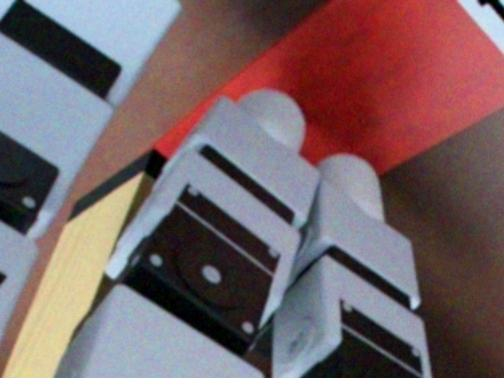

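Request:
move:
  arm4: {"target": [0.308, -0.504, 0.795, -0.1710, 0.9698, 0.1710, -0.0301], "speed": 0.06}

Request:
move:
  arm4: {"target": [0.322, -0.503, 0.797, -0.1710, 0.9698, 0.1710, -0.0301], "speed": 0.02}
  cameras: ["arm4_cam_wrist"]

Request:
zoom_image:
  camera: "arm4_cam_wrist"
  region: [200, 0, 420, 165]

Scene clock: 1688.33 s.
Joint torques (N m): arm1=[2.67 -22.07 6.34 7.09 -0.33 0.89] | arm2=[0.5 1.03 8.4 1.99 0.03 0.05] | arm3=[-0.97 1.08 11.88 1.07 -0.1 -0.17] | arm4=[1.08 -7.65 6.16 1.31 -0.38 0.08]
Motor temperatures (°C): arm1=[29 45 32 30 27 28] | arm2=[25 24 39 26 26 25] | arm3=[30 28 44 27 25 25] | arm4=[30 25 33 25 23 25]
Heat: arm1: hottest joint2_rad 45 °C; arm2: hottest joint3_rad 39 °C; arm3: hottest joint3_rad 44 °C; arm4: hottest joint3_rad 33 °C.
move: arm4 off_target
Joint velocities: within noise
arm1, arm2, arm3: as last shown
arm1.on_its_own: joint2_rad reads +1.955 and still pushes toward +1.800 since a time_out; joint4_rad reads +1.447 and still pushes toward +1.570 since a time_out; joint6_rad reads +0.025 and still pushes toward +0.114 since a time_out
arm4.joint_positions: joint1_rad=-1.097 joint2_rad=+1.331 joint3_rad=+0.869 joint4_rad=-1.011 joint5_rad=-0.344 joint6_rad=+1.766 hand_index_mcp=+0.755 hand_index_abd=-0.087 hand_index_pip=+0.577 hand_index_dip=+0.695 hand_middle_mcp=+0.750 hand_middle_abd=+0.099 hand_middle_pip=+0.574 hand_middle_dip=+0.694 hand_ring_mcp=+0.847 hand_ring_abd=+0.000 hand_ring_pip=+0.103 hand_ring_dip=+0.303 hand_thumb_cmc=+1.000 hand_thumb_axl=+0.677 hand_thumb_mcp=+0.949 hand_thumb_ipl=+0.498 hand_current_limit=+0.400 hand_speed=-0.600
arm4.joint_status: not commanded
arm4.hand_state: goal,goal,goal,goal,goal,goal,goal,goal,goal,goal,goal,goal,goal,goal,goal,goal
arm4.index_mcp_current_ma: 4
arm4.index_abd_current_ma: 50
arm4.index_pip_current_ma: 3
arm4.index_dip_current_ma: -3
arm4.middle_mcp_current_ma: -17
arm4.middle_abd_current_ma: -2
arm4.middle_pip_current_ma: -6
arm4.middle_dip_current_ma: -7
arm4.ring_mcp_current_ma: -11
arm4.ring_abd_current_ma: 1
arm4.ring_pip_current_ma: 13
arm4.ring_dip_current_ma: 13
arm4.thumb_cmc_current_ma: -1
arm4.thumb_axl_current_ma: -3
arm4.thumb_mcp_current_ma: -5
arm4.thumb_ipl_current_ma: -8
arm4.hand_goal_index_mcp: 0.754
arm4.hand_goal_index_abd: -0.100
arm4.hand_goal_index_pip: 0.576
arm4.hand_goal_index_dip: 0.696
arm4.hand_goal_middle_mcp: 0.754
arm4.hand_goal_middle_abd: 0.100
arm4.hand_goal_middle_pip: 0.576
arm4.hand_goal_middle_dip: 0.696
arm4.hand_goal_ring_mcp: 0.850
arm4.hand_goal_ring_abd: 0.000
arm4.hand_goal_ring_pip: 0.100
arm4.hand_goal_ring_dip: 0.300
arm4.hand_goal_thumb_cmc: 1.000
arm4.hand_goal_thumb_axl: 0.678
arm4.hand_goal_thumb_mcp: 0.950
arm4.hand_goal_thumb_ipl: 0.500
arm4.hand: x=+0.3144 y=-0.5057 z=+0.8128 quat_wxyz=(-0.178, +0.969, +0.168, -0.015) (m; scene frame)
arm4.hand_target: x=+0.3074 y=-0.5046 z=+0.7958 quat_wxyz=(-0.171, +0.970, +0.171, -0.030) (m; scene frame)
arm4.hand_status: off_target (0.019 m and 1.9 deg from the pose sent, 0.030 m and 1.6 deg at the start)
pictures: none

Scene clock: 1689.57 s.
Joint torques (N m): arm1=[2.67 -22.12 6.35 7.1 -0.33 0.89] | arm2=[0.5 0.91 8.35 2 0.03 0.02] | arm3=[-0.85 1.14 11.93 0.99 -0.09 -0.16] | arm4=[-0.32 -5.25 9.07 0.87 -0.4 -0.11]
Motor temperatures (°C): arm1=[29 45 32 30 27 28] | arm2=[25 24 39 26 26 25] | arm3=[30 28 44 27 25 25] | arm4=[30 25 33 25 23 25]
Heat: arm1: hottest joint2_rad 45 °C; arm2: hottest joint3_rad 39 °C; arm3: hottest joint3_rad 44 °C; arm4: hottest joint3_rad 33 °C.
move: arm4 off_target
Joint velocities: within noise
arm1, arm2, arm3: as last shown
arm1.on_its_own: joint2_rad reads +1.955 and still pushes toward +1.800 since a time_out; joint4_rad reads +1.447 and still pushes toward +1.570 since a time_out; joint6_rad reads +0.025 and still pushes toward +0.114 since a time_out
arm4.joint_positions: joint1_rad=-1.097 joint2_rad=+1.335 joint3_rad=+0.869 joint4_rad=-1.011 joint5_rad=-0.345 joint6_rad=+1.764 hand_index_mcp=+0.755 hand_index_abd=-0.083 hand_index_pip=+0.577 hand_index_dip=+0.695 hand_middle_mcp=+0.750 hand_middle_abd=+0.103 hand_middle_pip=+0.574 hand_middle_dip=+0.694 hand_ring_mcp=+0.847 hand_ring_abd=+0.000 hand_ring_pip=+0.103 hand_ring_dip=+0.303 hand_thumb_cmc=+1.000 hand_thumb_axl=+0.677 hand_thumb_mcp=+0.949 hand_thumb_ipl=+0.498 hand_current_limit=+0.400 hand_speed=-0.600
arm4.joint_status: not commanded
arm4.hand_state: goal,goal,goal,goal,goal,goal,goal,goal,goal,goal,goal,goal,goal,goal,goal,goal
arm4.index_mcp_current_ma: 4
arm4.index_abd_current_ma: 63
arm4.index_pip_current_ma: 3
arm4.index_dip_current_ma: -3
arm4.middle_mcp_current_ma: -17
arm4.middle_abd_current_ma: 10
arm4.middle_pip_current_ma: -6
arm4.middle_dip_current_ma: -7
arm4.ring_mcp_current_ma: -11
arm4.ring_abd_current_ma: 1
arm4.ring_pip_current_ma: 13
arm4.ring_dip_current_ma: 13
arm4.thumb_cmc_current_ma: -1
arm4.thumb_axl_current_ma: -3
arm4.thumb_mcp_current_ma: -5
arm4.thumb_ipl_current_ma: -8
arm4.hand_goal_index_mcp: 0.754
arm4.hand_goal_index_abd: -0.100
arm4.hand_goal_index_pip: 0.576
arm4.hand_goal_index_dip: 0.696
arm4.hand_goal_middle_mcp: 0.754
arm4.hand_goal_middle_abd: 0.100
arm4.hand_goal_middle_pip: 0.576
arm4.hand_goal_middle_dip: 0.696
arm4.hand_goal_ring_mcp: 0.850
arm4.hand_goal_ring_abd: 0.000
arm4.hand_goal_ring_pip: 0.100
arm4.hand_goal_ring_dip: 0.300
arm4.hand_goal_thumb_cmc: 1.000
arm4.hand_goal_thumb_axl: 0.678
arm4.hand_goal_thumb_mcp: 0.950
arm4.hand_goal_thumb_ipl: 0.500
arm4.hand: x=+0.3143 y=-0.5057 z=+0.8117 quat_wxyz=(-0.178, +0.969, +0.169, -0.017) (m; scene frame)
arm4.hand_target: x=+0.3212 y=-0.5034 z=+0.7974 quat_wxyz=(-0.171, +0.970, +0.171, -0.030) (m; scene frame)
arm4.hand_status: off_target (0.017 m and 1.7 deg from the pose sent, 0.018 m and 1.9 deg at the start)
pictures: arm4_cam_wrist
camera_calibration:
arm4_cam_wrist: T_world_to_cam=[[-0.551796, -0.785039, -0.281486, 0.0446994], [-0.448104, -0.0055749, 0.893964, -0.650353], [-0.703366, 0.619421, -0.348703, 0.935045], [0, 0, 0, 1]] pos_world=[0.390918, -0.547722, 0.920027]

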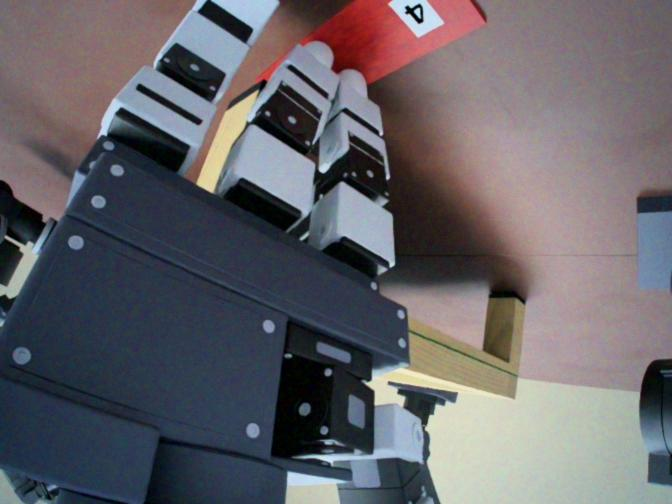

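Scaled by 2.291 from the camera's 672x504 image, which has a finer 960x720 frame.

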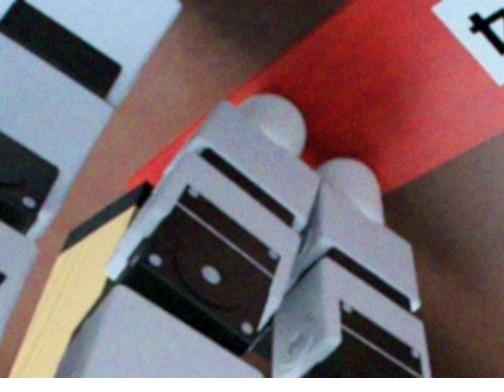

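Request:
move:
  arm4: {"target": [0.333, -0.502, 0.799, -0.1710, 0.9698, 0.1710, -0.0301], "speed": 0.02}
  cameras: ["arm4_cam_wrist"]

Request:
zoom_image:
  camera: "arm4_cam_wrist"
  region: [200, 0, 420, 165]

Scene clock: 1692.77 s.
Joint torques (N m): arm1=[2.61 -22.12 6.35 7.09 -0.34 0.89] | arm2=[0.56 0.91 8.38 1.96 0.02 0.03] | arm3=[-0.97 1.14 11.99 1.03 -0.08 -0.17] | arm4=[-1.03 -5.66 9.62 1.09 -0.29 -0.13]
Motor temperatures (°C): arm1=[29 45 32 30 27 28] | arm2=[25 24 39 26 26 25] | arm3=[30 28 44 27 25 25] | arm4=[30 25 33 25 23 25]
Heat: arm1: hottest joint2_rad 45 °C; arm2: hottest joint3_rad 39 °C; arm3: hottest joint3_rad 44 °C; arm4: hottest joint3_rad 33 °C.
move: arm4 off_target
Joint velocities: within noise
arm1: as last shown
arm1.on_its_own: joint2_rad reads +1.955 and still pushes toward +1.800 since a time_out; joint4_rad reads +1.447 and still pushes toward +1.570 since a time_out; joint6_rad reads +0.025 and still pushes toward +0.114 since a time_out
arm2.joint_positions: joint1_rad=-1.392 joint2_rad=+0.629 joint3_rad=+1.352 joint4_rad=-1.444 joint5_rad=-0.034 joint6_rad=+1.107 hand_index_mcp=+0.755 hand_index_abd=+0.000 hand_index_pip=+0.577 hand_index_dip=+0.696 hand_middle_mcp=+0.755 hand_middle_abd=+0.000 hand_middle_pip=+0.577 hand_middle_dip=+0.696 hand_ring_mcp=+0.755 hand_ring_abd=+0.000 hand_ring_pip=+0.577 hand_ring_dip=+0.696 hand_thumb_cmc=+0.714 hand_thumb_axl=+0.677 hand_thumb_mcp=+0.225 hand_thumb_ipl=+0.168 hand_current_limit=+0.400 hand_speed=-0.600
arm2.joint_status: not commanded
arm2.hand_state: goal,goal,goal,goal,goal,goal,goal,goal,goal,goal,goal,goal,goal,goal,goal,goal
arm2.index_mcp_current_ma: 2
arm2.index_abd_current_ma: 0
arm2.index_pip_current_ma: 2
arm2.index_dip_current_ma: 0
arm2.middle_mcp_current_ma: 2
arm2.middle_abd_current_ma: 0
arm2.middle_pip_current_ma: 2
arm2.middle_dip_current_ma: 0
arm2.ring_mcp_current_ma: 2
arm2.ring_abd_current_ma: 0
arm2.ring_pip_current_ma: 2
arm2.ring_dip_current_ma: 0
arm2.thumb_cmc_current_ma: 1
arm2.thumb_axl_current_ma: -2
arm2.thumb_mcp_current_ma: -3
arm2.thumb_ipl_current_ma: -1
arm2.hand_goal_index_mcp: 0.754
arm2.hand_goal_index_abd: 0.000
arm2.hand_goal_index_pip: 0.576
arm2.hand_goal_index_dip: 0.696
arm2.hand_goal_middle_mcp: 0.754
arm2.hand_goal_middle_abd: 0.000
arm2.hand_goal_middle_pip: 0.576
arm2.hand_goal_middle_dip: 0.696
arm2.hand_goal_ring_mcp: 0.754
arm2.hand_goal_ring_abd: 0.000
arm2.hand_goal_ring_pip: 0.576
arm2.hand_goal_ring_dip: 0.696
arm2.hand_goal_thumb_cmc: 0.714
arm2.hand_goal_thumb_axl: 0.678
arm2.hand_goal_thumb_mcp: 0.226
arm2.hand_goal_thumb_ipl: 0.168
arm2.hand: x=-0.2326 y=+0.7017 z=+1.2986 quat_wxyz=(+0.407, +0.285, -0.867, -0.044) (m; scene frame)
arm2.hand_target: x=-0.2310 y=+0.7040 z=+1.3114 quat_wxyz=(+0.420, +0.280, -0.862, -0.048) (m; scene frame)
arm2.hand_status: not commanded
arm3.joint_positions: joint1_rad=+0.090 joint2_rad=+0.643 joint3_rad=+1.476 joint4_rad=-1.354 joint5_rad=+0.003 joint6_rad=+1.127 hand_index_mcp=+0.755 hand_index_abd=+0.002 hand_index_pip=+0.577 hand_index_dip=+0.696 hand_middle_mcp=+0.755 hand_middle_abd=+0.002 hand_middle_pip=+0.577 hand_middle_dip=+0.696 hand_ring_mcp=+0.755 hand_ring_abd=+0.002 hand_ring_pip=+0.577 hand_ring_dip=+0.696 hand_thumb_cmc=+0.899 hand_thumb_axl=+0.678 hand_thumb_mcp=+0.948 hand_thumb_ipl=+0.498 hand_current_limit=+0.400 hand_speed=-0.600
arm3.joint_status: not commanded
arm3.hand_state: goal,goal,goal,goal,goal,goal,goal,goal,goal,goal,goal,goal,goal,goal,goal,goal
arm3.index_mcp_current_ma: 0
arm3.index_abd_current_ma: 0
arm3.index_pip_current_ma: 0
arm3.index_dip_current_ma: 0
arm3.middle_mcp_current_ma: 0
arm3.middle_abd_current_ma: 0
arm3.middle_pip_current_ma: 0
arm3.middle_dip_current_ma: 0
arm3.ring_mcp_current_ma: 0
arm3.ring_abd_current_ma: 0
arm3.ring_pip_current_ma: 0
arm3.ring_dip_current_ma: 0
arm3.thumb_cmc_current_ma: 0
arm3.thumb_axl_current_ma: 0
arm3.thumb_mcp_current_ma: -1
arm3.thumb_ipl_current_ma: -1
arm3.hand_goal_index_mcp: 0.754
arm3.hand_goal_index_abd: 0.000
arm3.hand_goal_index_pip: 0.576
arm3.hand_goal_index_dip: 0.696
arm3.hand_goal_middle_mcp: 0.754
arm3.hand_goal_middle_abd: 0.000
arm3.hand_goal_middle_pip: 0.576
arm3.hand_goal_middle_dip: 0.696
arm3.hand_goal_ring_mcp: 0.754
arm3.hand_goal_ring_abd: 0.000
arm3.hand_goal_ring_pip: 0.576
arm3.hand_goal_ring_dip: 0.696
arm3.hand_goal_thumb_cmc: 0.900
arm3.hand_goal_thumb_axl: 0.678
arm3.hand_goal_thumb_mcp: 0.950
arm3.hand_goal_thumb_ipl: 0.500
arm3.hand: x=-0.4059 y=-0.1484 z=+1.4095 quat_wxyz=(+0.089, +0.835, +0.227, +0.494) (m; scene frame)
arm3.hand_target: x=-0.4164 y=-0.1462 z=+1.4290 quat_wxyz=(+0.090, +0.823, +0.233, +0.510) (m; scene frame)
arm3.hand_status: not commanded
arm4.joint_positions: joint1_rad=-1.101 joint2_rad=+1.359 joint3_rad=+0.892 joint4_rad=-1.027 joint5_rad=-0.349 joint6_rad=+1.754 hand_index_mcp=+0.755 hand_index_abd=-0.061 hand_index_pip=+0.577 hand_index_dip=+0.695 hand_middle_mcp=+0.750 hand_middle_abd=+0.125 hand_middle_pip=+0.574 hand_middle_dip=+0.694 hand_ring_mcp=+0.847 hand_ring_abd=+0.000 hand_ring_pip=+0.103 hand_ring_dip=+0.303 hand_thumb_cmc=+1.000 hand_thumb_axl=+0.677 hand_thumb_mcp=+0.949 hand_thumb_ipl=+0.498 hand_current_limit=+0.400 hand_speed=-0.600
arm4.joint_status: not commanded
arm4.hand_state: goal,blocked,goal,goal,goal,blocked,goal,goal,goal,goal,goal,goal,goal,goal,goal,goal
arm4.index_mcp_current_ma: 3
arm4.index_abd_current_ma: 152
arm4.index_pip_current_ma: 3
arm4.index_dip_current_ma: -3
arm4.middle_mcp_current_ma: -19
arm4.middle_abd_current_ma: 95
arm4.middle_pip_current_ma: -6
arm4.middle_dip_current_ma: -7
arm4.ring_mcp_current_ma: -11
arm4.ring_abd_current_ma: 1
arm4.ring_pip_current_ma: 13
arm4.ring_dip_current_ma: 13
arm4.thumb_cmc_current_ma: -1
arm4.thumb_axl_current_ma: -3
arm4.thumb_mcp_current_ma: -5
arm4.thumb_ipl_current_ma: -8
arm4.hand_goal_index_mcp: 0.754
arm4.hand_goal_index_abd: -0.100
arm4.hand_goal_index_pip: 0.576
arm4.hand_goal_index_dip: 0.696
arm4.hand_goal_middle_mcp: 0.754
arm4.hand_goal_middle_abd: 0.100
arm4.hand_goal_middle_pip: 0.576
arm4.hand_goal_middle_dip: 0.696
arm4.hand_goal_ring_mcp: 0.850
arm4.hand_goal_ring_abd: 0.000
arm4.hand_goal_ring_pip: 0.100
arm4.hand_goal_ring_dip: 0.300
arm4.hand_goal_thumb_cmc: 1.000
arm4.hand_goal_thumb_axl: 0.678
arm4.hand_goal_thumb_mcp: 0.950
arm4.hand_goal_thumb_ipl: 0.500
arm4.hand: x=+0.3193 y=-0.5041 z=+0.8118 quat_wxyz=(-0.176, +0.969, +0.171, -0.025) (m; scene frame)
arm4.hand_target: x=+0.3321 y=-0.5024 z=+0.7994 quat_wxyz=(-0.171, +0.970, +0.171, -0.030) (m; scene frame)
arm4.hand_status: off_target (0.019 m and 0.9 deg from the pose sent, 0.023 m and 1.7 deg at the start)
pictures: arm4_cam_wrist
camera_calibration:
arm4_cam_wrist: T_world_to_cam=[[-0.550759, -0.789751, -0.270106, 0.0367659], [-0.435843, -0.00386864, 0.900015, -0.656146], [-0.711832, 0.613415, -0.342076, 0.931878], [0, 0, 0, 1]] pos_world=[0.397614, -0.545131, 0.919245]

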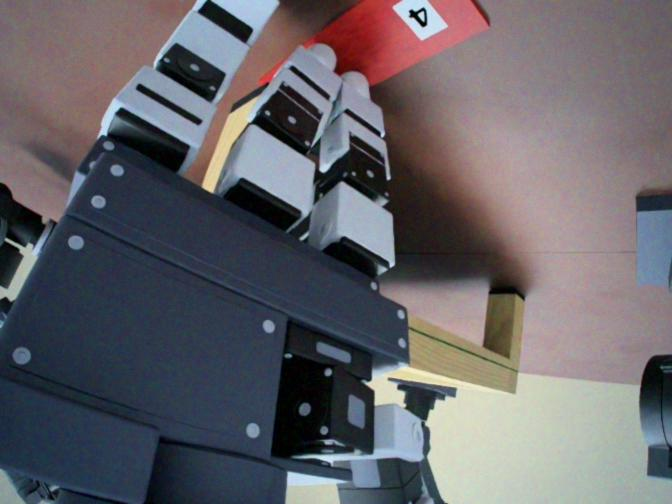

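Scaled by 2.291 from the camera's 672x504 image, which has a finer 960x720 frame.

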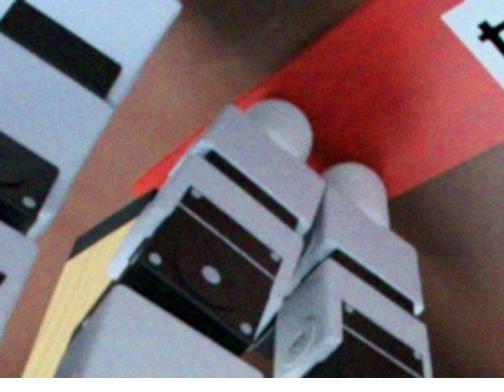

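Request:
move:
  arm4: {"target": [0.343, -0.5015, 0.802, -0.1710, 0.9698, 0.1710, -0.0301], "speed": 0.02}
  cameras: ["arm4_cam_wrist"]

Request:
zoom_image:
  camera: "arm4_cam_wrist"
  region: [200, 0, 420, 165]

Scene clock: 1696.80 s.
Joint torques (N m): arm1=[2.67 -22.12 6.34 7.09 -0.33 0.89] | arm2=[0.5 0.91 8.39 1.99 0.04 0.04] | arm3=[-0.73 1.32 11.88 0.98 -0.1 -0.16] | arm4=[-1.32 -6.89 10.04 1.11 -0.16 -0.13]
Motor temperatures (°C): arm1=[29 45 32 30 27 28] | arm2=[25 24 39 26 26 25] | arm3=[30 28 44 27 25 25] | arm4=[30 25 34 25 23 25]
Heat: arm1: hottest joint2_rad 45 °C; arm2: hottest joint3_rad 39 °C; arm3: hottest joint3_rad 44 °C; arm4: hottest joint3_rad 34 °C.
move: arm4 off_target
Joint velocities: within noise
arm1.joint_positions: joint1_rad=-0.461 joint2_rad=+1.955 joint3_rad=+0.544 joint4_rad=+1.447 joint5_rad=-0.555 joint6_rad=+0.025 hand_index_mcp=+0.915 hand_index_abd=+0.002 hand_index_pip=+0.576 hand_index_dip=+0.696 hand_middle_mcp=+0.918 hand_middle_abd=+0.001 hand_middle_pip=+0.576 hand_middle_dip=+0.694 hand_ring_mcp=+0.916 hand_ring_abd=+0.003 hand_ring_pip=+0.576 hand_ring_dip=+0.694 hand_thumb_cmc=+1.000 hand_thumb_axl=+0.676 hand_thumb_mcp=+0.948 hand_thumb_ipl=+0.498 hand_current_limit=+0.000 hand_speed=-0.600
arm1.joint_status: not commanded
arm1.hand_state: goal,goal,goal,goal,goal,goal,goal,goal,goal,goal,goal,goal,goal,goal,goal,goal
arm1.index_mcp_current_ma: 69
arm1.index_abd_current_ma: 8
arm1.index_pip_current_ma: 1
arm1.index_dip_current_ma: 1
arm1.middle_mcp_current_ma: 79
arm1.middle_abd_current_ma: 2
arm1.middle_pip_current_ma: 0
arm1.middle_dip_current_ma: -9
arm1.ring_mcp_current_ma: 70
arm1.ring_abd_current_ma: 9
arm1.ring_pip_current_ma: 0
arm1.ring_dip_current_ma: -8
arm1.thumb_cmc_current_ma: 0
arm1.thumb_axl_current_ma: -9
arm1.thumb_mcp_current_ma: -10
arm1.thumb_ipl_current_ma: -10
arm1.hand_goal_index_mcp: 0.900
arm1.hand_goal_index_abd: 0.000
arm1.hand_goal_index_pip: 0.576
arm1.hand_goal_index_dip: 0.696
arm1.hand_goal_middle_mcp: 0.900
arm1.hand_goal_middle_abd: 0.000
arm1.hand_goal_middle_pip: 0.576
arm1.hand_goal_middle_dip: 0.696
arm1.hand_goal_ring_mcp: 0.900
arm1.hand_goal_ring_abd: 0.000
arm1.hand_goal_ring_pip: 0.576
arm1.hand_goal_ring_dip: 0.696
arm1.hand_goal_thumb_cmc: 1.000
arm1.hand_goal_thumb_axl: 0.678
arm1.hand_goal_thumb_mcp: 0.950
arm1.hand_goal_thumb_ipl: 0.500
arm1.on_its_own: joint2_rad reads +1.955 and still pushes toward +1.800 since a time_out; joint4_rad reads +1.447 and still pushes toward +1.570 since a time_out; joint6_rad reads +0.025 and still pushes toward +0.114 since a time_out
arm1.hand: x=+0.1662 y=+0.1540 z=+0.9208 quat_wxyz=(-0.528, -0.514, +0.471, +0.485) (m; scene frame)
arm1.hand_target: x=+0.1782 y=+0.1406 z=+1.0382 quat_wxyz=(-0.585, -0.467, +0.363, +0.555) (m; scene frame)
arm1.hand_status: not commanded
arm2, arm3: as last shown
arm4.joint_positions: joint1_rad=-1.109 joint2_rad=+1.387 joint3_rad=+0.916 joint4_rad=-1.043 joint5_rad=-0.353 joint6_rad=+1.742 hand_index_mcp=+0.762 hand_index_abd=-0.049 hand_index_pip=+0.581 hand_index_dip=+0.697 hand_middle_mcp=+0.758 hand_middle_abd=+0.138 hand_middle_pip=+0.578 hand_middle_dip=+0.695 hand_ring_mcp=+0.847 hand_ring_abd=+0.000 hand_ring_pip=+0.103 hand_ring_dip=+0.303 hand_thumb_cmc=+1.000 hand_thumb_axl=+0.677 hand_thumb_mcp=+0.949 hand_thumb_ipl=+0.498 hand_current_limit=+0.400 hand_speed=-0.600
arm4.joint_status: not commanded
arm4.hand_state: goal,blocked,goal,goal,goal,blocked,goal,goal,goal,goal,goal,goal,goal,goal,goal,goal
arm4.index_mcp_current_ma: 35
arm4.index_abd_current_ma: 205
arm4.index_pip_current_ma: 20
arm4.index_dip_current_ma: 5
arm4.middle_mcp_current_ma: 16
arm4.middle_abd_current_ma: 149
arm4.middle_pip_current_ma: 9
arm4.middle_dip_current_ma: -4
arm4.ring_mcp_current_ma: -11
arm4.ring_abd_current_ma: 1
arm4.ring_pip_current_ma: 13
arm4.ring_dip_current_ma: 13
arm4.thumb_cmc_current_ma: -1
arm4.thumb_axl_current_ma: -3
arm4.thumb_mcp_current_ma: -5
arm4.thumb_ipl_current_ma: -8
arm4.hand_goal_index_mcp: 0.754
arm4.hand_goal_index_abd: -0.100
arm4.hand_goal_index_pip: 0.576
arm4.hand_goal_index_dip: 0.696
arm4.hand_goal_middle_mcp: 0.754
arm4.hand_goal_middle_abd: 0.100
arm4.hand_goal_middle_pip: 0.576
arm4.hand_goal_middle_dip: 0.696
arm4.hand_goal_ring_mcp: 0.850
arm4.hand_goal_ring_abd: 0.000
arm4.hand_goal_ring_pip: 0.100
arm4.hand_goal_ring_dip: 0.300
arm4.hand_goal_thumb_cmc: 1.000
arm4.hand_goal_thumb_axl: 0.678
arm4.hand_goal_thumb_mcp: 0.950
arm4.hand_goal_thumb_ipl: 0.500
arm4.hand: x=+0.3253 y=-0.5034 z=+0.8108 quat_wxyz=(-0.175, +0.969, +0.171, -0.033) (m; scene frame)
arm4.hand_target: x=+0.3422 y=-0.5019 z=+0.8024 quat_wxyz=(-0.171, +0.970, +0.171, -0.030) (m; scene frame)
arm4.hand_status: off_target (0.020 m and 0.6 deg from the pose sent, 0.026 m and 0.9 deg at the start)
pictures: arm4_cam_wrist
camera_calibration:
arm4_cam_wrist: T_world_to_cam=[[-0.552001, -0.793168, -0.257252, 0.0285326], [-0.42139, -0.000868891, 0.906879, -0.661396], [-0.719531, 0.609002, -0.333753, 0.928887], [0, 0, 0, 1]] pos_world=[0.405408, -0.543638, 0.917166]

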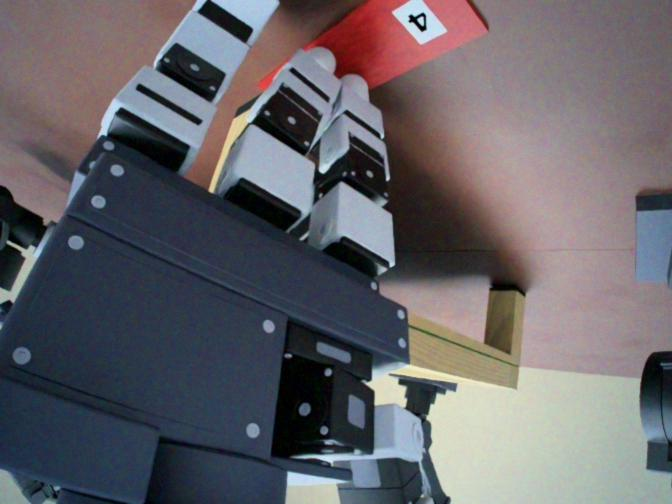

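Scaled by 2.291 from the camera's 672x504 image, which has a finer 960x720 frame.

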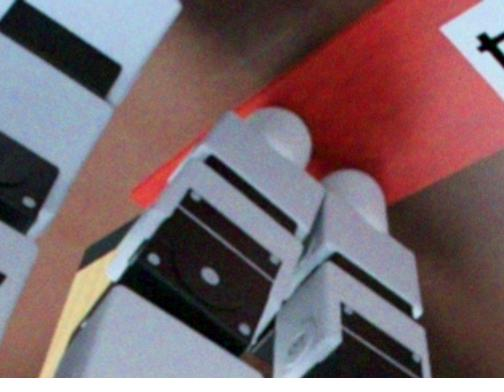

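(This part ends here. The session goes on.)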